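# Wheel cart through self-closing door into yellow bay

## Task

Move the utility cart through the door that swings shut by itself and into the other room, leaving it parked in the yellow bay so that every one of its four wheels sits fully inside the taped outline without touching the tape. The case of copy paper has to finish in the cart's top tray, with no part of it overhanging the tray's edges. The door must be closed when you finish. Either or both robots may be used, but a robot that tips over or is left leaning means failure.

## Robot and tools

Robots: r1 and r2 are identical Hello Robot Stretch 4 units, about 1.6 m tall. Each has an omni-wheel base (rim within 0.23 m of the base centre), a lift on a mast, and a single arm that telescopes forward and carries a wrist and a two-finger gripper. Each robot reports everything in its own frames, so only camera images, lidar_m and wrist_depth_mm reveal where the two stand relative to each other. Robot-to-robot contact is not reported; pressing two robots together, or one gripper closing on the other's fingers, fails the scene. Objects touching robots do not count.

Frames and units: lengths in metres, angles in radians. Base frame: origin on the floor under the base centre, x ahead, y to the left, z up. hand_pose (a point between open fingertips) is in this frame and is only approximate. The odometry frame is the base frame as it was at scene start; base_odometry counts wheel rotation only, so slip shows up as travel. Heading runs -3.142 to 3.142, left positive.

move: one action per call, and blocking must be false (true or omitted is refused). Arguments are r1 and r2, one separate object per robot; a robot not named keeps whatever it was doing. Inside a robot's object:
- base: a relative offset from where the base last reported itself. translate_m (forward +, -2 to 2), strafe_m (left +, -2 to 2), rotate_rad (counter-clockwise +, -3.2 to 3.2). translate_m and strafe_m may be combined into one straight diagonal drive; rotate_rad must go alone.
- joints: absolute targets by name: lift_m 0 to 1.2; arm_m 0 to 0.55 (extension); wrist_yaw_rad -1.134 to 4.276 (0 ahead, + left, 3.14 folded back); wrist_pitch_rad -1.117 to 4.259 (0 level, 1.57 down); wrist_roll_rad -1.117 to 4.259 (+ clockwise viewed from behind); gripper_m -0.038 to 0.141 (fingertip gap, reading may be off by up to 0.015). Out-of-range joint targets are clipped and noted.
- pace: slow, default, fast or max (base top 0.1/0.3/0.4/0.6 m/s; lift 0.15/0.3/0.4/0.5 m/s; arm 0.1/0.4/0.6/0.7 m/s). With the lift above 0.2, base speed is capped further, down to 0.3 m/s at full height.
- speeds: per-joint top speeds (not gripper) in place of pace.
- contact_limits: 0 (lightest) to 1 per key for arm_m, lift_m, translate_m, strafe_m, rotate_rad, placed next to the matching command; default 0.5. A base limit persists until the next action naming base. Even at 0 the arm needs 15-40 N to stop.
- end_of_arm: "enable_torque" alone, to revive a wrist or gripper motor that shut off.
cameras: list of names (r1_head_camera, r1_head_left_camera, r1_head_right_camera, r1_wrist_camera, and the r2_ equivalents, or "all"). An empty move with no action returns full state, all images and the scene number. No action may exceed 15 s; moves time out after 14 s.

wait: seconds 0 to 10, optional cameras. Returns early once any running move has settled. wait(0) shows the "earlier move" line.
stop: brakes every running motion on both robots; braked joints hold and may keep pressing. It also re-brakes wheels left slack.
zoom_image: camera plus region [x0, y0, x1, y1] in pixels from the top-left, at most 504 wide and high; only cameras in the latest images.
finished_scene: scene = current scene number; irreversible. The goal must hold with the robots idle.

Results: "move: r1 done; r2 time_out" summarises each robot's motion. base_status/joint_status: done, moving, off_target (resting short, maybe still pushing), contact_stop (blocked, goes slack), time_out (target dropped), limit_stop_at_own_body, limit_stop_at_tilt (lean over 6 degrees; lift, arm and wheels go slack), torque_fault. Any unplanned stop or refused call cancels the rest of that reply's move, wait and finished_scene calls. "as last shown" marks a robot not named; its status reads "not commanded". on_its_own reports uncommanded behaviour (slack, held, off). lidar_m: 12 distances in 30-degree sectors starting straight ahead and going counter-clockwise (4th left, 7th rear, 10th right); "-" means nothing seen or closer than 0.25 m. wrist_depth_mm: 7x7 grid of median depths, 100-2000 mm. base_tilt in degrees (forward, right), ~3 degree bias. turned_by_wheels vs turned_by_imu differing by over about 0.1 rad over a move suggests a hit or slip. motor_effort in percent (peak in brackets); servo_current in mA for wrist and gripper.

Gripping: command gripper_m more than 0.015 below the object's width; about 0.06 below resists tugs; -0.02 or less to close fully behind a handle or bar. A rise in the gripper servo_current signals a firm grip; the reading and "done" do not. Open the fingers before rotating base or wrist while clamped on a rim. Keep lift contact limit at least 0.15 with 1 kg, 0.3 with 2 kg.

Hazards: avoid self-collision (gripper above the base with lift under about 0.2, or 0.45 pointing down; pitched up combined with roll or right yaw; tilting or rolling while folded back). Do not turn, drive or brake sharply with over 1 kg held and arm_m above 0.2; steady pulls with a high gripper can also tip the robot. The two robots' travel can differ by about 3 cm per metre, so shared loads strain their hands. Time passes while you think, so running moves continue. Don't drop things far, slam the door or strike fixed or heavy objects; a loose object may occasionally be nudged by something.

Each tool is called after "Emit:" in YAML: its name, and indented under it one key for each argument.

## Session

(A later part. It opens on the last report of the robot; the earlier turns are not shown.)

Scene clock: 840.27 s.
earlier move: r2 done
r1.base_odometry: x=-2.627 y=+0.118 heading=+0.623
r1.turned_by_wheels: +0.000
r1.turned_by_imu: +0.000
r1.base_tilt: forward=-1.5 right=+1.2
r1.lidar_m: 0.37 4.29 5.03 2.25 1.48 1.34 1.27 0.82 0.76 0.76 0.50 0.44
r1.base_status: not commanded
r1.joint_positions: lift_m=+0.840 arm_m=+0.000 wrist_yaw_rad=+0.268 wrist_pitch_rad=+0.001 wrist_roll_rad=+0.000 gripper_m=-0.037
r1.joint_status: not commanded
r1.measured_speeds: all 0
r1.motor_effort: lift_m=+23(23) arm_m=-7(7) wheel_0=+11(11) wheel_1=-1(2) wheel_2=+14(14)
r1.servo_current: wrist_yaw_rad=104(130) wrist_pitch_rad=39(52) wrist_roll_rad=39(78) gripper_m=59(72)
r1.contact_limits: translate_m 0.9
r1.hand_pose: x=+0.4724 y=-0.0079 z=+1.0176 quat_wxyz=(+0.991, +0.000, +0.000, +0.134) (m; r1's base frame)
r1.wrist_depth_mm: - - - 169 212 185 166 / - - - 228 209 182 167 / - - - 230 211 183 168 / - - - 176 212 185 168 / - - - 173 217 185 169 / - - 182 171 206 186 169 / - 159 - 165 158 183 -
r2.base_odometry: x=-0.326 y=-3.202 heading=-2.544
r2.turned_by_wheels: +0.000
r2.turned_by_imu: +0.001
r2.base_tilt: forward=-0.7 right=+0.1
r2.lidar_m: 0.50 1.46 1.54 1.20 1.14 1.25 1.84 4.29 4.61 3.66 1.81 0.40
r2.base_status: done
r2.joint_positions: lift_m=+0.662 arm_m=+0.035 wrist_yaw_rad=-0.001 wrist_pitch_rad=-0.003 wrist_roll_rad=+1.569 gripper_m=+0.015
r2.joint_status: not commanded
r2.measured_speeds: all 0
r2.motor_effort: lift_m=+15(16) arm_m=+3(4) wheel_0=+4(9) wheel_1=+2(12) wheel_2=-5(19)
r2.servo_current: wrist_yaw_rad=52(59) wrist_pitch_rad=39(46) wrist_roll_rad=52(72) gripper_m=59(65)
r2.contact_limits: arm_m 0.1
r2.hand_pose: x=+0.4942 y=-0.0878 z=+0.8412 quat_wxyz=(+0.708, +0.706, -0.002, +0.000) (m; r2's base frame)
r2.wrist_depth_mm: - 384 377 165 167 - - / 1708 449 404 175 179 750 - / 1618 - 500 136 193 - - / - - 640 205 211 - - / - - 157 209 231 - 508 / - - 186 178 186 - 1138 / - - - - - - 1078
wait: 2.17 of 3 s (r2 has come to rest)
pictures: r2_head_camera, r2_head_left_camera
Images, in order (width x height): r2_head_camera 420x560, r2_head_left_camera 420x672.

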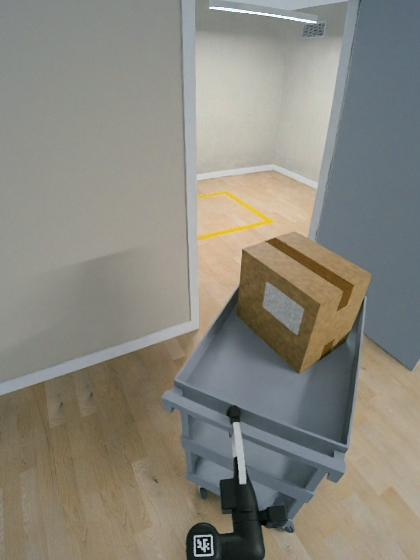

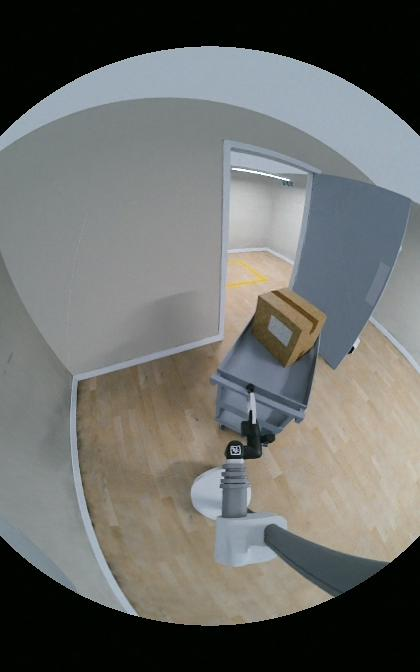

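Emit:
move:
  blocking: false
  r2: {"base":{"translate_m":0.28,"strafe_m":-0.17}}

Emit:
wait:
  seconds: 3
  cameras: ["r2_head_camera","r2_head_left_camera"]

Scene clock: 845.03 s.
move: r2 moving
r1: as last shown
r1.base_tilt: forward=-1.6 right=+1.2
r1.lidar_m: 0.40 4.30 5.01 2.26 1.47 1.34 1.26 0.85 0.75 0.78 0.48 0.43
r1.motor_effort: lift_m=+23(23) arm_m=-7(7) wheel_0=+11(11) wheel_1=-2(2) wheel_2=+14(14)
r1.servo_current: wrist_yaw_rad=104(117) wrist_pitch_rad=46(46) wrist_roll_rad=46(59) gripper_m=72(72)
r1.contact_limits: translate_m 0.9
r1.wrist_depth_mm: - - - 168 212 185 166 / - - - 229 210 182 167 / - - - 230 211 183 167 / - - - 176 211 184 168 / - - - 173 217 185 169 / - - 182 171 204 186 170 / - 159 - 165 158 183 -
r2.base_odometry: x=-0.362 y=-3.204 heading=-2.544
r2.turned_by_wheels: +0.000
r2.turned_by_imu: +0.001
r2.base_tilt: forward=-0.7 right=+0.0
r2.lidar_m: 0.49 1.45 1.56 1.22 1.19 1.28 1.91 4.33 4.63 3.61 1.73 0.40
r2.base_status: translate_m moving; strafe_m moving
r2.joint_positions: lift_m=+0.662 arm_m=+0.035 wrist_yaw_rad=+0.004 wrist_pitch_rad=-0.003 wrist_roll_rad=+1.569 gripper_m=+0.015
r2.joint_status: not commanded
r2.measured_speeds: translate_m=+0.119 strafe_m=-0.074 rotate_rad=+0.000 lift_m=+0.000 arm_m=+0.000 wrist_yaw_rad=+0.005 wrist_pitch_rad=+0.000 wrist_roll_rad=+0.000
r2.motor_effort: lift_m=+15(16) arm_m=+4(4) wheel_0=+15(18) wheel_1=-2(5) wheel_2=-11(14)
r2.servo_current: wrist_yaw_rad=46(59) wrist_pitch_rad=46(46) wrist_roll_rad=39(59) gripper_m=59(72)
r2.contact_limits: arm_m 0.1
r2.hand_pose: x=+0.4946 y=-0.0863 z=+0.8412 quat_wxyz=(+0.708, +0.706, +0.000, +0.002) (m; r2's base frame)
r2.wrist_depth_mm: - 375 109 158 160 - - / 1661 452 119 168 174 732 - / 1618 - 512 182 189 - - / - - - 142 206 1983 - / - - 151 211 228 - 496 / - - 186 177 185 - 1160 / - - - - - - 334
pictures: none

Scene clock: 846.97 s.
earlier move: r2 done
r1.base_odometry: x=-2.627 y=+0.118 heading=+0.623
r1.turned_by_wheels: +0.000
r1.turned_by_imu: +0.000
r1.base_tilt: forward=-1.6 right=+1.2
r1.lidar_m: 0.38 4.27 5.00 2.24 1.48 1.34 1.25 0.80 0.75 0.75 0.48 0.44
r1.base_status: not commanded
r1.joint_positions: lift_m=+0.840 arm_m=+0.000 wrist_yaw_rad=+0.268 wrist_pitch_rad=+0.001 wrist_roll_rad=+0.000 gripper_m=-0.037
r1.joint_status: not commanded
r1.measured_speeds: all 0
r1.motor_effort: lift_m=+23(23) arm_m=-7(7) wheel_0=+11(11) wheel_1=-1(2) wheel_2=+14(14)
r1.servo_current: wrist_yaw_rad=104(124) wrist_pitch_rad=46(52) wrist_roll_rad=33(65) gripper_m=65(72)
r1.contact_limits: translate_m 0.9
r1.hand_pose: x=+0.4724 y=-0.0079 z=+1.0176 quat_wxyz=(+0.991, +0.000, +0.000, +0.134) (m; r1's base frame)
r1.wrist_depth_mm: - - - 168 212 185 166 / - - - 228 209 182 166 / - - - 230 211 183 167 / - - - 176 212 185 168 / - - - 173 217 186 169 / - - 181 171 205 186 169 / - 158 - 165 158 183 -
r2.base_odometry: x=-0.653 y=-3.220 heading=-2.544
r2.turned_by_wheels: -0.001
r2.turned_by_imu: +0.001
r2.base_tilt: forward=-0.7 right=+0.1
r2.lidar_m: 0.49 1.30 1.41 1.45 1.42 1.54 2.34 4.48 4.29 3.38 1.48 0.35
r2.base_status: done
r2.joint_positions: lift_m=+0.662 arm_m=+0.035 wrist_yaw_rad=+0.002 wrist_pitch_rad=-0.003 wrist_roll_rad=+1.569 gripper_m=+0.015
r2.joint_status: not commanded
r2.measured_speeds: all 0
r2.motor_effort: lift_m=+15(16) arm_m=+4(4) wheel_0=+0(21) wheel_1=-4(6) wheel_2=-2(14)
r2.servo_current: wrist_yaw_rad=39(65) wrist_pitch_rad=39(46) wrist_roll_rad=59(59) gripper_m=59(72)
r2.contact_limits: arm_m 0.1
r2.hand_pose: x=+0.4945 y=-0.0869 z=+0.8412 quat_wxyz=(+0.708, +0.706, +0.000, +0.002) (m; r2's base frame)
r2.wrist_depth_mm: - 384 - - 149 - - / 1537 477 418 158 164 - - / - - 525 179 182 - - / - - - 195 203 1808 - / - - - 203 230 1808 480 / - - 186 179 185 - 1042 / - - - - 293 340 336
wait: 1.93 of 3 s (r2 has come to rest)
pictures: r2_head_camera, r2_head_left_camera
Images, in order (width x height): r2_head_camera 420x560, r2_head_left_camera 420x672.

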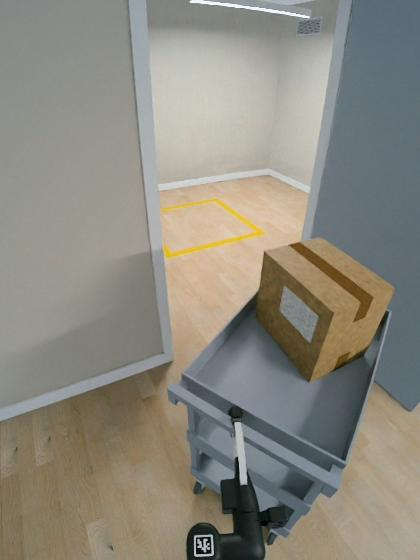

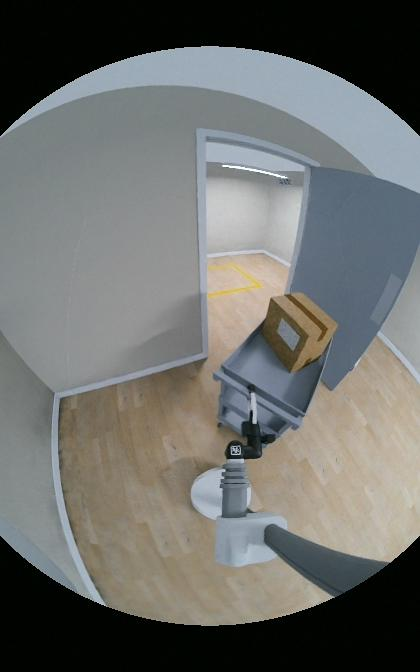

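Emit:
move:
  blocking: false
  r2: {"base":{"translate_m":-0.08,"strafe_m":-0.25}}

Emit:
wait:
  seconds: 3
  cameras: ["r2_head_camera","r2_head_left_camera"]

Scene clock: 853.23 s.
move: r2 moving
r1: as last shown
r1.base_tilt: forward=-1.5 right=+1.2
r1.lidar_m: 0.38 4.26 5.01 2.26 1.47 1.33 1.29 0.81 0.75 0.76 0.49 0.44
r1.servo_current: wrist_yaw_rad=98(111) wrist_pitch_rad=46(46) wrist_roll_rad=26(52) gripper_m=59(65)
r1.contact_limits: translate_m 0.9
r1.wrist_depth_mm: - - - 169 213 185 166 / - - - 229 210 181 167 / - - - 230 211 183 167 / - - - 176 213 185 168 / - - - 173 217 185 169 / - - 182 171 205 186 169 / - 159 - 165 158 182 -
r2.base_odometry: x=-0.662 y=-3.189 heading=-2.543
r2.turned_by_wheels: +0.001
r2.turned_by_imu: +0.002
r2.base_tilt: forward=-0.7 right=+0.1
r2.lidar_m: 0.47 1.34 1.41 1.48 1.45 1.58 2.37 4.47 4.26 3.34 1.46 0.37
r2.base_status: translate_m moving; strafe_m moving
r2.joint_positions: lift_m=+0.662 arm_m=+0.035 wrist_yaw_rad=+0.007 wrist_pitch_rad=-0.003 wrist_roll_rad=+1.569 gripper_m=+0.015
r2.joint_status: not commanded
r2.measured_speeds: translate_m=-0.039 strafe_m=-0.117 rotate_rad=+0.003 lift_m=+0.000 arm_m=+0.000 wrist_yaw_rad=+0.007 wrist_pitch_rad=+0.000 wrist_roll_rad=+0.000
r2.motor_effort: lift_m=+15(16) arm_m=+4(4) wheel_0=+14(15) wheel_1=-8(12) wheel_2=+10(10)
r2.servo_current: wrist_yaw_rad=59(59) wrist_pitch_rad=46(46) wrist_roll_rad=59(59) gripper_m=59(65)
r2.contact_limits: arm_m 0.1
r2.hand_pose: x=+0.4949 y=-0.0855 z=+0.8412 quat_wxyz=(+0.708, +0.706, +0.001, +0.003) (m; r2's base frame)
r2.wrist_depth_mm: - 366 - - 145 - - / 1618 500 452 157 159 - - / - - 525 173 177 - - / - - - 195 199 1808 - / - - - 148 227 1808 480 / - - 185 168 183 - 430 / - - - - 338 342 342
pictures: none

Scene clock: 855.07 s.
earlier move: r2 done
r1.base_odometry: x=-2.627 y=+0.118 heading=+0.623
r1.turned_by_wheels: +0.000
r1.turned_by_imu: +0.000
r1.base_tilt: forward=-1.5 right=+1.2
r1.lidar_m: 0.39 4.30 5.03 2.25 1.47 1.32 1.26 0.82 0.76 0.76 0.51 0.42
r1.base_status: not commanded
r1.joint_positions: lift_m=+0.840 arm_m=+0.000 wrist_yaw_rad=+0.268 wrist_pitch_rad=+0.001 wrist_roll_rad=+0.000 gripper_m=-0.037
r1.joint_status: not commanded
r1.measured_speeds: all 0
r1.on_its_own: wrist_yaw_rad is at rest, and its servo_current (117 mA) is outside its rest range (0 to 104 mA)
r1.motor_effort: lift_m=+23(23) arm_m=-7(7) wheel_0=+10(11) wheel_1=-1(2) wheel_2=+14(14)
r1.servo_current: wrist_yaw_rad=117(124) wrist_pitch_rad=33(46) wrist_roll_rad=46(65) gripper_m=59(65)
r1.contact_limits: translate_m 0.9
r1.hand_pose: x=+0.4724 y=-0.0079 z=+1.0176 quat_wxyz=(+0.991, +0.000, +0.000, +0.134) (m; r1's base frame)
r1.wrist_depth_mm: - - - 169 212 185 166 / - - - 229 211 182 167 / - - - 230 211 183 167 / - - - 176 213 184 169 / - - - 174 217 185 168 / - - 182 172 205 186 170 / - 158 - 165 158 182 -
r2.base_odometry: x=-0.728 y=-2.968 heading=-2.544
r2.turned_by_wheels: -0.001
r2.turned_by_imu: +0.000
r2.base_tilt: forward=-0.7 right=+0.1
r2.lidar_m: 0.47 1.48 1.60 1.65 1.62 1.76 2.61 4.32 4.06 3.16 1.37 0.45
r2.base_status: done
r2.joint_positions: lift_m=+0.662 arm_m=+0.035 wrist_yaw_rad=+0.003 wrist_pitch_rad=-0.003 wrist_roll_rad=+1.569 gripper_m=+0.015
r2.joint_status: not commanded
r2.measured_speeds: all 0
r2.motor_effort: lift_m=+15(16) arm_m=+3(4) wheel_0=+3(17) wheel_1=-3(12) wheel_2=+7(12)
r2.servo_current: wrist_yaw_rad=52(65) wrist_pitch_rad=46(46) wrist_roll_rad=52(59) gripper_m=59(65)
r2.contact_limits: arm_m 0.1
r2.hand_pose: x=+0.4945 y=-0.0867 z=+0.8412 quat_wxyz=(+0.708, +0.706, +0.000, +0.002) (m; r2's base frame)
r2.wrist_depth_mm: - 500 496 143 194 723 - / - 436 436 199 203 750 - / 1661 1708 480 156 212 798 - / - - 559 219 224 - - / - - - 211 235 - - / - - 191 181 187 1808 488 / - 138 - - - - -
wait: 1.83 of 3 s (r2 has come to rest)
pictures: r2_head_camera, r2_head_left_camera
Images, in order (width x height): r2_head_camera 420x560, r2_head_left_camera 420x672.

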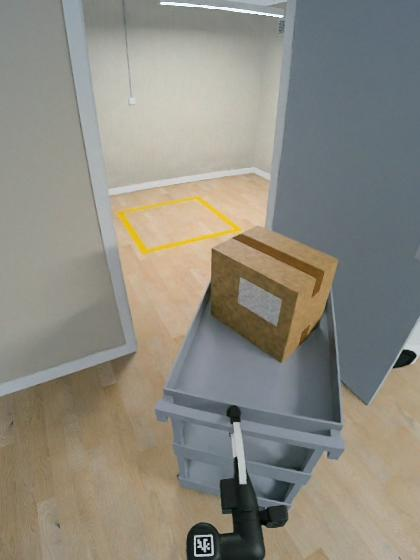

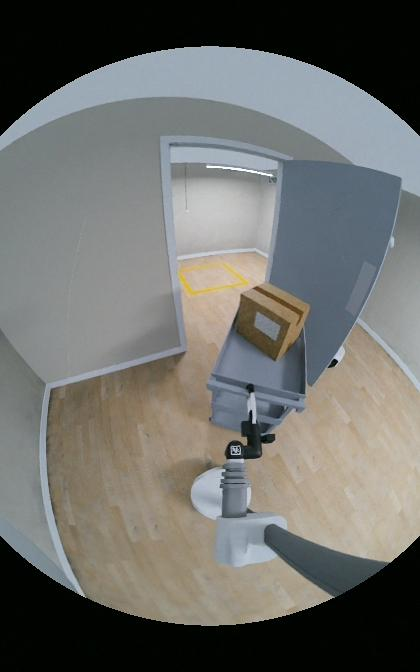

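Emit:
move:
  blocking: false
  r2: {"base":{"translate_m":-0.35,"strafe_m":-0.2}}

Emit:
wait:
  seconds: 3

Emit:
move:
  blocking: false
  r2: {"base":{"rotate_rad":0.3},"pace":"slow"}

Emit:
wait:
  seconds: 3
  cameras: ["r2_head_camera","r2_head_left_camera"]

Scene clock: 864.73 s.
move: r2 moving
r1.base_odometry: x=-2.627 y=+0.118 heading=+0.623
r1.turned_by_wheels: +0.000
r1.turned_by_imu: +0.000
r1.base_tilt: forward=-1.5 right=+1.2
r1.lidar_m: 0.37 4.31 5.01 2.21 1.48 1.35 1.25 0.82 0.76 0.76 0.50 0.43
r1.base_status: not commanded
r1.joint_positions: lift_m=+0.840 arm_m=+0.000 wrist_yaw_rad=+0.268 wrist_pitch_rad=+0.001 wrist_roll_rad=+0.000 gripper_m=-0.037
r1.joint_status: not commanded
r1.measured_speeds: all 0
r1.motor_effort: lift_m=+23(23) arm_m=-7(7) wheel_0=+10(11) wheel_1=-1(2) wheel_2=+14(14)
r1.servo_current: wrist_yaw_rad=98(117) wrist_pitch_rad=46(46) wrist_roll_rad=39(59) gripper_m=65(65)
r1.contact_limits: translate_m 0.9
r1.hand_pose: x=+0.4724 y=-0.0079 z=+1.0176 quat_wxyz=(+0.991, +0.000, +0.000, +0.134) (m; r1's base frame)
r1.wrist_depth_mm: - - - 169 212 184 166 / - - - 228 209 182 167 / - - - 230 211 183 167 / - - - 176 212 185 168 / - - - 173 216 185 168 / - - 182 172 206 186 169 / - 158 - 165 158 183 -
r2.base_odometry: x=-0.712 y=-2.936 heading=-2.544
r2.turned_by_wheels: +0.000
r2.turned_by_imu: +0.001
r2.base_tilt: forward=-0.6 right=+0.0
r2.lidar_m: 0.47 1.52 1.65 1.65 1.62 1.75 2.59 4.28 4.08 3.16 1.73 0.45
r2.base_status: translate_m moving; strafe_m moving
r2.joint_positions: lift_m=+0.662 arm_m=+0.035 wrist_yaw_rad=+0.003 wrist_pitch_rad=-0.003 wrist_roll_rad=+1.569 gripper_m=+0.015
r2.joint_status: not commanded
r2.measured_speeds: translate_m=-0.121 strafe_m=-0.069 rotate_rad=-0.003 lift_m=+0.000 arm_m=+0.000 wrist_yaw_rad=+0.000 wrist_pitch_rad=+0.000 wrist_roll_rad=+0.000
r2.motor_effort: lift_m=+15(16) arm_m=+1(4) wheel_0=-5(6) wheel_1=-10(12) wheel_2=+14(16)
r2.servo_current: wrist_yaw_rad=46(59) wrist_pitch_rad=39(52) wrist_roll_rad=33(59) gripper_m=59(65)
r2.contact_limits: arm_m 0.1
r2.hand_pose: x=+0.4945 y=-0.0867 z=+0.8413 quat_wxyz=(+0.708, +0.706, +0.000, +0.002) (m; r2's base frame)
r2.wrist_depth_mm: - - 508 198 202 741 - / - 449 449 208 209 768 - / 1618 496 459 216 217 798 - / - - 544 224 228 831 - / - - 634 211 238 - - / - - 190 184 187 1808 500 / - 137 - - - - -
pictures: none

Scene clock: 866.90 s.
earlier move: r2 done
r1.base_odometry: x=-2.627 y=+0.118 heading=+0.623
r1.turned_by_wheels: +0.000
r1.turned_by_imu: +0.000
r1.base_tilt: forward=-1.6 right=+1.3
r1.lidar_m: 0.38 1.95 5.01 2.22 1.46 1.32 1.25 0.81 0.75 0.77 0.49 0.41
r1.base_status: not commanded
r1.joint_positions: lift_m=+0.840 arm_m=+0.000 wrist_yaw_rad=+0.268 wrist_pitch_rad=+0.001 wrist_roll_rad=+0.000 gripper_m=-0.037
r1.joint_status: not commanded
r1.measured_speeds: all 0
r1.motor_effort: lift_m=+23(23) arm_m=-7(7) wheel_0=+10(11) wheel_1=-1(2) wheel_2=+14(14)
r1.servo_current: wrist_yaw_rad=104(124) wrist_pitch_rad=46(46) wrist_roll_rad=72(72) gripper_m=59(72)
r1.contact_limits: translate_m 0.9
r1.hand_pose: x=+0.4724 y=-0.0079 z=+1.0176 quat_wxyz=(+0.991, +0.000, +0.000, +0.134) (m; r1's base frame)
r1.wrist_depth_mm: - - - 169 211 184 166 / - - - 228 209 181 167 / - - - 229 210 183 167 / - - - 176 213 184 167 / - - - 173 216 185 168 / - - 182 172 205 186 169 / - 158 - 165 158 182 -
r2.base_odometry: x=-0.551 y=-2.606 heading=-2.544
r2.turned_by_wheels: +0.000
r2.turned_by_imu: -0.001
r2.base_tilt: forward=-0.7 right=+0.1
r2.lidar_m: 0.39 1.88 2.03 1.69 1.63 1.79 2.67 3.91 4.03 3.13 3.07 0.50
r2.base_status: done
r2.joint_positions: lift_m=+0.662 arm_m=+0.035 wrist_yaw_rad=+0.000 wrist_pitch_rad=-0.003 wrist_roll_rad=+1.569 gripper_m=+0.015
r2.joint_status: not commanded
r2.measured_speeds: all 0
r2.motor_effort: lift_m=+15(16) arm_m=-4(4) wheel_0=-4(10) wheel_1=-2(14) wheel_2=+2(16)
r2.servo_current: wrist_yaw_rad=33(65) wrist_pitch_rad=39(52) wrist_roll_rad=52(59) gripper_m=59(65)
r2.contact_limits: arm_m 0.1
r2.hand_pose: x=+0.4943 y=-0.0874 z=+0.8413 quat_wxyz=(+0.708, +0.706, -0.001, +0.001) (m; r2's base frame)
r2.wrist_depth_mm: - - - 278 283 - - / - - - 267 272 - 508 / - - - 259 260 - - / - - 504 250 253 842 - / - - 496 202 245 820 - / 1661 - 190 183 186 798 - / 1537 1618 554 - - - -
wait: 2.17 of 3 s (r2 has come to rest)
pictures: none

Scene clock: 867.40 s.
move: r2 moving
r1: as last shown
r1.base_tilt: forward=-1.5 right=+1.2
r1.lidar_m: 0.37 1.92 5.02 2.24 1.47 1.35 1.25 0.84 0.75 0.74 0.50 0.44
r1.servo_current: wrist_yaw_rad=111(111) wrist_pitch_rad=39(46) wrist_roll_rad=39(52) gripper_m=72(72)
r1.contact_limits: translate_m 0.9
r1.wrist_depth_mm: - - - 168 211 185 166 / - - - 228 210 182 167 / - - - 229 210 183 167 / - - - 176 212 183 168 / - - - 173 217 185 169 / - - 182 171 206 186 169 / - 158 - 165 158 183 -
r2.base_odometry: x=-0.551 y=-2.606 heading=-2.420
r2.turned_by_wheels: +0.124
r2.turned_by_imu: +0.120
r2.base_tilt: forward=-0.7 right=+0.1
r2.lidar_m: 0.41 1.88 1.97 1.66 1.67 1.90 3.22 3.93 3.68 3.10 1.99 0.48
r2.base_status: rotate_rad moving
r2.joint_positions: lift_m=+0.662 arm_m=+0.035 wrist_yaw_rad=-0.009 wrist_pitch_rad=-0.003 wrist_roll_rad=+1.569 gripper_m=+0.015
r2.joint_status: not commanded
r2.measured_speeds: translate_m=+0.000 strafe_m=+0.000 rotate_rad=+0.493 lift_m=+0.000 arm_m=+0.000 wrist_yaw_rad=+0.000 wrist_pitch_rad=+0.000 wrist_roll_rad=+0.000
r2.motor_effort: lift_m=+15(16) arm_m=-4(4) wheel_0=-11(15) wheel_1=-9(9) wheel_2=-14(15)
r2.servo_current: wrist_yaw_rad=52(65) wrist_pitch_rad=39(46) wrist_roll_rad=65(65) gripper_m=59(65)
r2.contact_limits: arm_m 0.1
r2.hand_pose: x=+0.4935 y=-0.0899 z=+0.8413 quat_wxyz=(+0.708, +0.706, -0.004, -0.002) (m; r2's base frame)
r2.wrist_depth_mm: - - - 193 252 - - / - - - 248 249 - - / - - 530 245 247 778 - / - 1863 488 242 243 842 - / - - 517 197 241 820 - / 1661 - 188 181 186 809 - / - - - - - - -
pictures: none

Scene clock: 868.27 s.
earlier move: r2 done
r1.base_odometry: x=-2.627 y=+0.118 heading=+0.623
r1.turned_by_wheels: +0.000
r1.turned_by_imu: +0.000
r1.base_tilt: forward=-1.6 right=+1.2
r1.lidar_m: 0.40 1.92 5.03 2.25 1.44 1.34 1.26 0.84 0.74 0.76 0.48 0.42
r1.base_status: not commanded
r1.joint_positions: lift_m=+0.840 arm_m=+0.000 wrist_yaw_rad=+0.268 wrist_pitch_rad=+0.001 wrist_roll_rad=+0.000 gripper_m=-0.037
r1.joint_status: not commanded
r1.measured_speeds: all 0
r1.on_its_own: wrist_yaw_rad is at rest, and its servo_current (117 mA) is outside its rest range (0 to 104 mA)
r1.motor_effort: lift_m=+23(23) arm_m=-7(7) wheel_0=+11(11) wheel_1=-1(2) wheel_2=+14(14)
r1.servo_current: wrist_yaw_rad=117(124) wrist_pitch_rad=33(46) wrist_roll_rad=52(65) gripper_m=65(72)
r1.contact_limits: translate_m 0.9
r1.hand_pose: x=+0.4724 y=-0.0079 z=+1.0176 quat_wxyz=(+0.991, +0.000, +0.000, +0.134) (m; r1's base frame)
r1.wrist_depth_mm: - - - 168 212 185 166 / - - - 229 209 182 166 / - - - 230 211 183 167 / - - - 176 212 184 168 / - - - 173 217 185 168 / - - 182 171 206 187 170 / - 159 - 165 158 183 -
r2.base_odometry: x=-0.551 y=-2.606 heading=-2.245
r2.turned_by_wheels: +0.175
r2.turned_by_imu: +0.170
r2.base_tilt: forward=-0.7 right=+0.1
r2.lidar_m: 0.46 1.90 1.83 1.64 1.68 2.12 3.97 3.97 3.37 3.09 1.49 0.42
r2.base_status: done
r2.joint_positions: lift_m=+0.662 arm_m=+0.035 wrist_yaw_rad=-0.003 wrist_pitch_rad=-0.003 wrist_roll_rad=+1.569 gripper_m=+0.015
r2.joint_status: not commanded
r2.measured_speeds: all 0
r2.motor_effort: lift_m=+15(16) arm_m=-3(4) wheel_0=-3(15) wheel_1=-4(9) wheel_2=-8(15)
r2.servo_current: wrist_yaw_rad=39(65) wrist_pitch_rad=46(46) wrist_roll_rad=33(65) gripper_m=59(65)
r2.contact_limits: arm_m 0.1
r2.hand_pose: x=+0.4940 y=-0.0883 z=+0.8413 quat_wxyz=(+0.708, +0.706, -0.002, +0.000) (m; r2's base frame)
r2.wrist_depth_mm: - 517 473 142 193 732 - / 1756 442 436 199 202 768 - / - - 477 156 212 798 - / - - 539 219 223 - - / - - 621 214 234 - - / - - 185 181 185 1537 492 / - - - - - - 1229
wait: 0.87 of 3 s (r2 has come to rest)
pictures: r2_head_camera, r2_head_left_camera
Images, in order (width x height): r2_head_camera 420x560, r2_head_left_camera 420x672.

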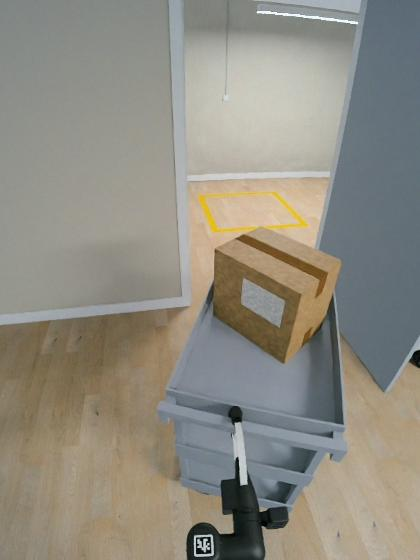

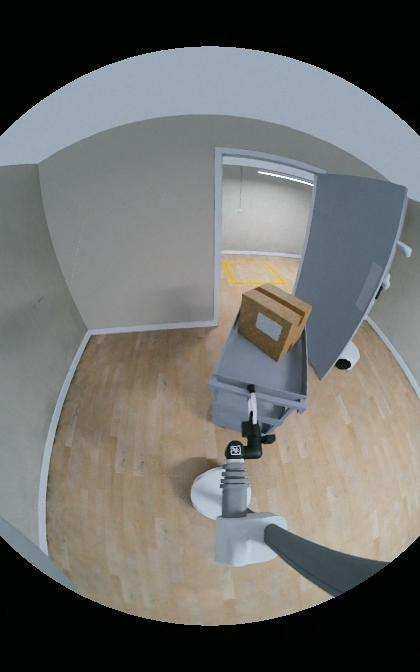

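Emit:
move:
  blocking: false
  r2: {"base":{"translate_m":0.35,"strafe_m":-0.1}}

Emit:
wait:
  seconds: 3
  cameras: ["r2_head_camera","r2_head_left_camera"]

Scene clock: 875.60 s.
move: r2 moving
r1.base_odometry: x=-2.627 y=+0.118 heading=+0.623
r1.turned_by_wheels: +0.000
r1.turned_by_imu: +0.000
r1.base_tilt: forward=-1.5 right=+1.2
r1.lidar_m: 0.38 1.92 5.02 2.24 1.46 1.33 1.26 0.82 0.74 0.75 0.48 0.42
r1.base_status: not commanded
r1.joint_positions: lift_m=+0.840 arm_m=+0.000 wrist_yaw_rad=+0.268 wrist_pitch_rad=+0.001 wrist_roll_rad=+0.000 gripper_m=-0.037
r1.joint_status: not commanded
r1.measured_speeds: all 0
r1.motor_effort: lift_m=+23(23) arm_m=-7(7) wheel_0=+11(11) wheel_1=-2(2) wheel_2=+14(14)
r1.servo_current: wrist_yaw_rad=111(111) wrist_pitch_rad=46(46) wrist_roll_rad=52(65) gripper_m=59(65)
r1.contact_limits: translate_m 0.9
r1.hand_pose: x=+0.4724 y=-0.0079 z=+1.0176 quat_wxyz=(+0.991, +0.000, +0.000, +0.134) (m; r1's base frame)
r1.wrist_depth_mm: - - - 169 213 185 165 / - - - 229 209 182 167 / - - - 229 210 183 167 / - - - 176 212 184 168 / - - - 173 216 185 169 / - - 182 171 206 186 169 / - 159 - 166 158 182 -
r2.base_odometry: x=-0.577 y=-2.625 heading=-2.245
r2.turned_by_wheels: +0.000
r2.turned_by_imu: +0.001
r2.base_tilt: forward=-0.7 right=+0.0
r2.lidar_m: 0.47 1.87 1.84 1.67 1.71 2.15 4.00 3.99 3.36 3.05 1.47 0.44
r2.base_status: translate_m moving; strafe_m moving
r2.joint_positions: lift_m=+0.662 arm_m=+0.035 wrist_yaw_rad=-0.003 wrist_pitch_rad=-0.003 wrist_roll_rad=+1.569 gripper_m=+0.015
r2.joint_status: not commanded
r2.measured_speeds: translate_m=+0.121 strafe_m=-0.036 rotate_rad=-0.003 lift_m=+0.000 arm_m=+0.000 wrist_yaw_rad=+0.000 wrist_pitch_rad=+0.000 wrist_roll_rad=+0.000
r2.motor_effort: lift_m=+16(16) arm_m=+4(4) wheel_0=+18(18) wheel_1=+7(7) wheel_2=-14(17)
r2.servo_current: wrist_yaw_rad=52(52) wrist_pitch_rad=39(46) wrist_roll_rad=46(52) gripper_m=65(65)
r2.contact_limits: arm_m 0.1
r2.hand_pose: x=+0.4940 y=-0.0883 z=+0.8413 quat_wxyz=(+0.708, +0.706, -0.002, +0.000) (m; r2's base frame)
r2.wrist_depth_mm: - 508 484 187 191 723 - / - 433 424 196 200 759 - / 1756 - 477 153 209 798 - / 1661 - 539 216 220 - - / - - 171 216 232 - - / - - 186 178 185 1499 504 / - - - - - - 1229
pictures: none

Scene clock: 877.77 s.
earlier move: r2 done
r1.base_odometry: x=-2.627 y=+0.118 heading=+0.623
r1.turned_by_wheels: +0.000
r1.turned_by_imu: +0.000
r1.base_tilt: forward=-1.5 right=+1.2
r1.lidar_m: 0.37 4.26 5.02 2.24 1.46 1.34 1.27 0.83 0.73 0.75 0.50 0.44
r1.base_status: not commanded
r1.joint_positions: lift_m=+0.840 arm_m=+0.000 wrist_yaw_rad=+0.268 wrist_pitch_rad=+0.001 wrist_roll_rad=+0.000 gripper_m=-0.037
r1.joint_status: not commanded
r1.measured_speeds: all 0
r1.motor_effort: lift_m=+23(23) arm_m=-7(7) wheel_0=+11(11) wheel_1=-1(2) wheel_2=+14(14)
r1.servo_current: wrist_yaw_rad=85(124) wrist_pitch_rad=46(52) wrist_roll_rad=33(65) gripper_m=59(72)
r1.contact_limits: translate_m 0.9
r1.hand_pose: x=+0.4724 y=-0.0079 z=+1.0176 quat_wxyz=(+0.991, +0.000, +0.000, +0.134) (m; r1's base frame)
r1.wrist_depth_mm: - - - 168 213 184 166 / - - - 228 210 182 166 / - - - 230 210 183 167 / - - - 176 213 184 169 / - - - 173 217 186 169 / - - 182 172 205 186 170 / - 158 - 165 158 182 -
r2.base_odometry: x=-0.847 y=-2.817 heading=-2.244
r2.turned_by_wheels: +0.000
r2.turned_by_imu: +0.003
r2.base_tilt: forward=-0.7 right=+0.1
r2.lidar_m: 0.45 1.56 1.97 1.79 1.83 2.27 - 4.30 3.18 2.93 1.23 0.46
r2.base_status: done
r2.joint_positions: lift_m=+0.662 arm_m=+0.035 wrist_yaw_rad=+0.003 wrist_pitch_rad=-0.003 wrist_roll_rad=+1.569 gripper_m=+0.015
r2.joint_status: not commanded
r2.measured_speeds: all 0
r2.motor_effort: lift_m=+15(16) arm_m=+4(4) wheel_0=+4(18) wheel_1=+4(9) wheel_2=+0(18)
r2.servo_current: wrist_yaw_rad=39(59) wrist_pitch_rad=46(46) wrist_roll_rad=46(59) gripper_m=59(65)
r2.contact_limits: arm_m 0.1
r2.hand_pose: x=+0.4945 y=-0.0867 z=+0.8413 quat_wxyz=(+0.708, +0.706, +0.000, +0.002) (m; r2's base frame)
r2.wrist_depth_mm: - - - 219 220 1756 - / - - 564 223 224 788 - / - 480 469 227 228 809 - / - - 512 232 233 820 - / - - 580 219 237 - - / - - 186 181 186 - - / - - - - - - 496
wait: 2.17 of 3 s (r2 has come to rest)
pictures: r2_head_camera, r2_head_left_camera
Images, in order (width x height): r2_head_camera 420x560, r2_head_left_camera 420x672.

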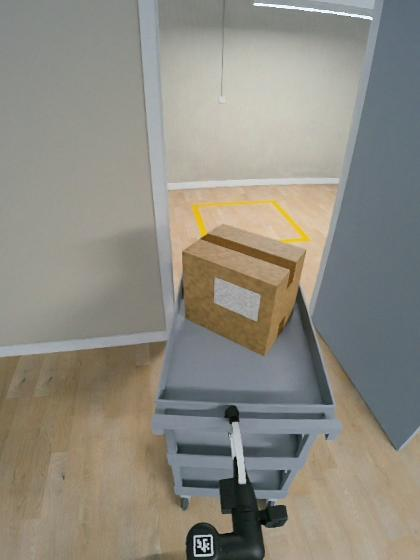

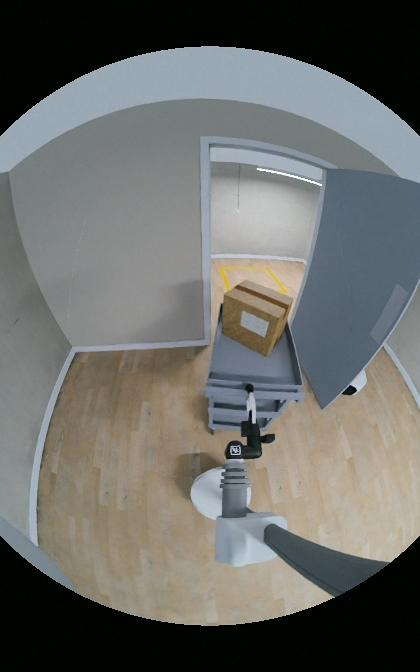

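Emit:
move:
  blocking: false
  r2: {"base":{"translate_m":0.35,"strafe_m":-0.015}}

Emit:
wait:
  seconds: 3
  cameras: ["r2_head_camera","r2_head_left_camera"]

Scene clock: 881.90 s.
move: r2 moving
r1: as last shown
r1.base_tilt: forward=-1.6 right=+1.2
r1.lidar_m: 0.38 4.29 4.99 2.21 1.47 1.32 1.24 0.83 0.73 0.75 0.50 0.45
r1.motor_effort: lift_m=+23(23) arm_m=-7(7) wheel_0=+11(11) wheel_1=-2(2) wheel_2=+14(14)
r1.servo_current: wrist_yaw_rad=104(111) wrist_pitch_rad=46(46) wrist_roll_rad=39(59) gripper_m=59(65)
r1.contact_limits: translate_m 0.9
r1.wrist_depth_mm: - - - 169 212 185 166 / - - - 228 209 182 167 / - - - 229 211 183 167 / - - - 176 213 185 169 / - - - 173 218 185 168 / - - 182 171 206 186 169 / - 159 - 165 158 182 -
r2.base_odometry: x=-0.868 y=-2.840 heading=-2.244
r2.turned_by_wheels: +0.000
r2.turned_by_imu: +0.001
r2.base_tilt: forward=-0.7 right=+0.0
r2.lidar_m: 0.42 1.53 1.96 1.80 1.83 2.32 - 4.34 3.20 2.94 1.20 0.47
r2.base_status: translate_m moving; strafe_m moving
r2.joint_positions: lift_m=+0.662 arm_m=+0.035 wrist_yaw_rad=+0.002 wrist_pitch_rad=-0.003 wrist_roll_rad=+1.569 gripper_m=+0.015
r2.joint_status: not commanded
r2.measured_speeds: translate_m=+0.122 strafe_m=-0.005 rotate_rad=+0.005 lift_m=+0.000 arm_m=+0.000 wrist_yaw_rad=-0.004 wrist_pitch_rad=+0.000 wrist_roll_rad=+0.000
r2.motor_effort: lift_m=+15(16) arm_m=+4(4) wheel_0=+9(13) wheel_1=+7(9) wheel_2=-14(15)
r2.servo_current: wrist_yaw_rad=46(59) wrist_pitch_rad=39(46) wrist_roll_rad=46(59) gripper_m=52(72)
r2.contact_limits: arm_m 0.1
r2.hand_pose: x=+0.4945 y=-0.0867 z=+0.8413 quat_wxyz=(+0.708, +0.706, +0.000, +0.002) (m; r2's base frame)
r2.wrist_depth_mm: - - - 222 222 1756 - / - - 591 226 228 798 - / - - 466 229 229 809 - / - - 504 233 233 820 - / - - 569 219 236 - - / - - 187 181 187 - - / - - - - - - 480
pictures: none

Scene clock: 884.07 s.
earlier move: r2 done
r1.base_odometry: x=-2.627 y=+0.118 heading=+0.623
r1.turned_by_wheels: +0.000
r1.turned_by_imu: +0.000
r1.base_tilt: forward=-1.6 right=+1.2
r1.lidar_m: 0.38 4.28 5.00 2.25 1.44 1.34 1.26 0.83 0.75 0.75 0.51 0.42
r1.base_status: not commanded
r1.joint_positions: lift_m=+0.840 arm_m=+0.000 wrist_yaw_rad=+0.268 wrist_pitch_rad=+0.001 wrist_roll_rad=+0.000 gripper_m=-0.037
r1.joint_status: not commanded
r1.measured_speeds: all 0
r1.motor_effort: lift_m=+23(23) arm_m=-7(7) wheel_0=+11(11) wheel_1=-1(2) wheel_2=+14(14)
r1.servo_current: wrist_yaw_rad=104(117) wrist_pitch_rad=39(46) wrist_roll_rad=39(72) gripper_m=59(65)
r1.contact_limits: translate_m 0.9
r1.hand_pose: x=+0.4724 y=-0.0079 z=+1.0176 quat_wxyz=(+0.991, +0.000, +0.000, +0.134) (m; r1's base frame)
r1.wrist_depth_mm: - - - 169 212 183 166 / - - - 228 210 182 167 / - - - 230 211 183 167 / - - - 176 212 184 168 / - - - 173 217 185 169 / - - 182 172 206 185 170 / - 159 - 165 158 183 -
r2.base_odometry: x=-1.077 y=-3.081 heading=-2.244
r2.turned_by_wheels: +0.000
r2.turned_by_imu: -0.001
r2.base_tilt: forward=-0.7 right=+0.1
r2.lidar_m: 0.43 1.24 1.54 1.87 1.87 2.40 - 4.69 3.14 2.88 1.03 0.48
r2.base_status: done
r2.joint_positions: lift_m=+0.662 arm_m=+0.035 wrist_yaw_rad=-0.002 wrist_pitch_rad=-0.003 wrist_roll_rad=+1.569 gripper_m=+0.015
r2.joint_status: not commanded
r2.measured_speeds: all 0
r2.motor_effort: lift_m=+15(16) arm_m=+4(4) wheel_0=+2(14) wheel_1=+4(9) wheel_2=-6(18)
r2.servo_current: wrist_yaw_rad=39(59) wrist_pitch_rad=39(52) wrist_roll_rad=39(59) gripper_m=59(72)
r2.contact_limits: arm_m 0.1
r2.hand_pose: x=+0.4940 y=-0.0881 z=+0.8413 quat_wxyz=(+0.708, +0.706, -0.002, +0.000) (m; r2's base frame)
r2.wrist_depth_mm: - - - 190 250 1756 1182 / - - - 248 247 1756 - / - - 559 243 245 788 - / - - 488 243 243 831 - / - - 530 210 242 820 - / - - 190 182 186 - - / - - - - 235 - -
wait: 2.17 of 3 s (r2 has come to rest)
pictures: r2_head_camera, r2_head_left_camera
Images, in order (width x height): r2_head_camera 420x560, r2_head_left_camera 420x672.

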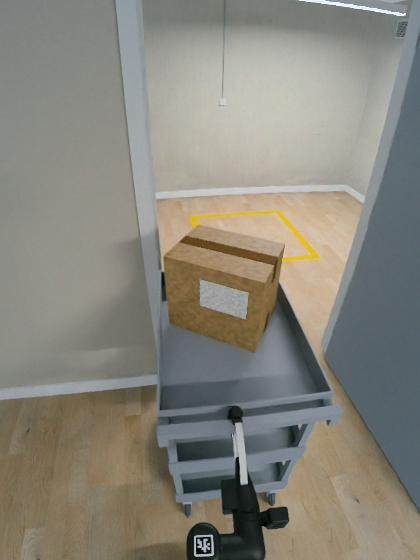

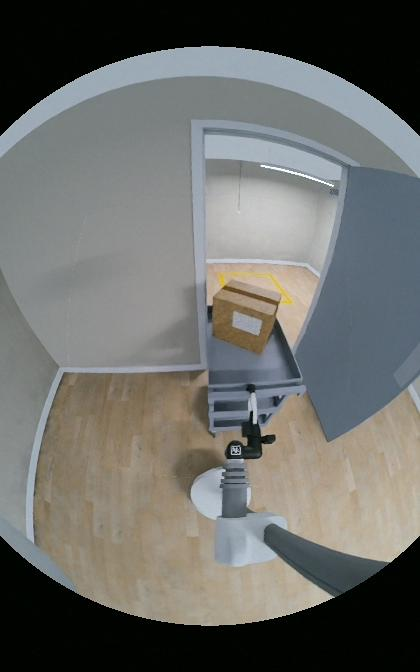

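Emit:
move:
  blocking: false
  r2: {"base":{"translate_m":0.2,"strafe_m":0.09},"contact_limits":{"translate_m":0.4}}

Emit:
wait:
  seconds: 3
  cameras: ["r2_head_camera","r2_head_left_camera"]

Scene clock: 890.40 s.
move: r2 moving
r1: as last shown
r1.base_tilt: forward=-1.6 right=+1.3
r1.lidar_m: 0.37 4.27 5.00 2.25 1.48 1.34 1.26 0.85 0.75 0.78 0.50 0.43
r1.motor_effort: lift_m=+23(23) arm_m=-7(7) wheel_0=+10(11) wheel_1=-2(2) wheel_2=+14(14)
r1.servo_current: wrist_yaw_rad=98(117) wrist_pitch_rad=46(46) wrist_roll_rad=59(59) gripper_m=65(65)
r1.contact_limits: translate_m 0.9
r1.wrist_depth_mm: - - - 168 211 185 166 / - - - 229 209 182 167 / - - - 229 211 183 167 / - - - 175 213 185 168 / - - - 173 217 185 169 / - - 181 171 205 186 169 / - 159 - 165 158 183 -
r2.base_odometry: x=-1.086 y=-3.114 heading=-2.245
r2.turned_by_wheels: +0.000
r2.turned_by_imu: +0.000
r2.base_tilt: forward=-0.8 right=+0.1
r2.lidar_m: 0.43 1.19 1.51 1.86 1.88 2.38 - 4.72 3.13 1.51 1.04 0.49
r2.base_status: translate_m moving; strafe_m moving
r2.joint_positions: lift_m=+0.662 arm_m=+0.035 wrist_yaw_rad=-0.004 wrist_pitch_rad=-0.003 wrist_roll_rad=+1.569 gripper_m=+0.015
r2.joint_status: not commanded
r2.measured_speeds: translate_m=+0.122 strafe_m=+0.054 rotate_rad=+0.004 lift_m=+0.000 arm_m=+0.000 wrist_yaw_rad=+0.000 wrist_pitch_rad=+0.000 wrist_roll_rad=+0.000
r2.motor_effort: lift_m=+16(16) arm_m=+4(4) wheel_0=+3(7) wheel_1=+10(10) wheel_2=-17(17)
r2.servo_current: wrist_yaw_rad=52(65) wrist_pitch_rad=46(46) wrist_roll_rad=52(52) gripper_m=52(65)
r2.contact_limits: arm_m 0.1; translate_m 0.4
r2.hand_pose: x=+0.4939 y=-0.0885 z=+0.8413 quat_wxyz=(+0.708, +0.706, -0.002, +0.000) (m; r2's base frame)
r2.wrist_depth_mm: - - - 190 250 1756 1205 / - - - 246 248 1756 - / - - 554 245 243 809 - / - - 488 242 243 831 - / - - 530 200 241 820 - / - - 188 181 185 - - / - - - - - - -
pictures: none

Scene clock: 892.13 s.
earlier move: r2 contact_stop
r1.base_odometry: x=-2.627 y=+0.118 heading=+0.623
r1.turned_by_wheels: +0.000
r1.turned_by_imu: +0.000
r1.base_tilt: forward=-1.6 right=+1.2
r1.lidar_m: 0.39 4.26 5.01 2.23 1.48 1.33 1.28 0.84 0.76 0.75 0.50 0.43
r1.base_status: not commanded
r1.joint_positions: lift_m=+0.840 arm_m=+0.000 wrist_yaw_rad=+0.268 wrist_pitch_rad=+0.001 wrist_roll_rad=+0.000 gripper_m=-0.037
r1.joint_status: not commanded
r1.measured_speeds: all 0
r1.motor_effort: lift_m=+23(23) arm_m=-7(7) wheel_0=+11(11) wheel_1=-2(2) wheel_2=+14(14)
r1.servo_current: wrist_yaw_rad=98(124) wrist_pitch_rad=39(52) wrist_roll_rad=52(65) gripper_m=59(65)
r1.contact_limits: translate_m 0.9
r1.hand_pose: x=+0.4724 y=-0.0079 z=+1.0176 quat_wxyz=(+0.991, +0.000, +0.000, +0.134) (m; r1's base frame)
r1.wrist_depth_mm: - - - 169 212 184 166 / - - - 227 210 182 167 / - - - 229 211 183 167 / - - - 176 211 185 168 / - - - 173 217 185 168 / - - 182 171 206 186 169 / - 159 - 165 158 182 -
r2.base_odometry: x=-1.115 y=-3.244 heading=-2.324
r2.turned_by_wheels: -0.079
r2.turned_by_imu: -0.204
r2.base_tilt: forward=-0.7 right=+0.1
r2.lidar_m: 0.38 0.65 1.15 1.87 1.86 2.08 3.37 4.77 3.52 2.93 1.03 0.48
r2.base_status: translate_m contact_stop (by the wheels' count: +0.151 of +0.200); strafe_m contact_stop (by the wheels' count: +0.073 of +0.090)
r2.joint_positions: lift_m=+0.662 arm_m=+0.035 wrist_yaw_rad=+0.001 wrist_pitch_rad=-0.003 wrist_roll_rad=+1.569 gripper_m=+0.015
r2.joint_status: not commanded
r2.measured_speeds: all 0
r2.on_its_own: the wheels are slack since a contact_stop
r2.motor_effort: lift_m=+15(16) arm_m=-4(10) wheel_0=+0(7) wheel_1=+0(11) wheel_2=+0(29)
r2.servo_current: wrist_yaw_rad=52(254) wrist_pitch_rad=39(52) wrist_roll_rad=46(59) gripper_m=52(65)
r2.contact_limits: arm_m 0.1; translate_m 0.4
r2.hand_pose: x=+0.4944 y=-0.0871 z=+0.8414 quat_wxyz=(+0.708, +0.706, -0.001, +0.002) (m; r2's base frame)
r2.wrist_depth_mm: - - - 319 343 355 351 / - - - 297 312 1808 492 / - - - 276 290 1808 - / - - - 207 265 798 - / - - 496 200 248 831 - / - - 191 183 185 798 - / - - 517 - 217 - -
wait: 1.73 of 3 s (r2 has come to rest)
pictures: r2_head_camera, r2_head_left_camera
Images, in order (width x height): r2_head_camera 420x560, r2_head_left_camera 420x672.

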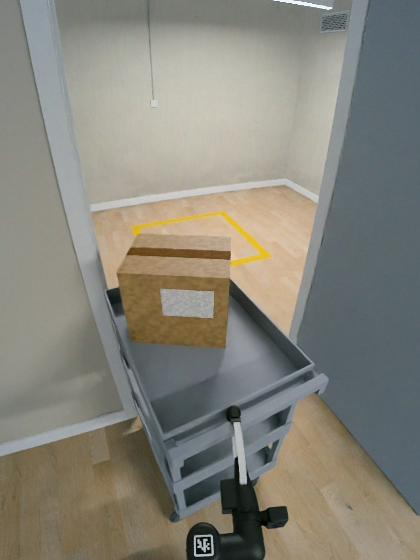

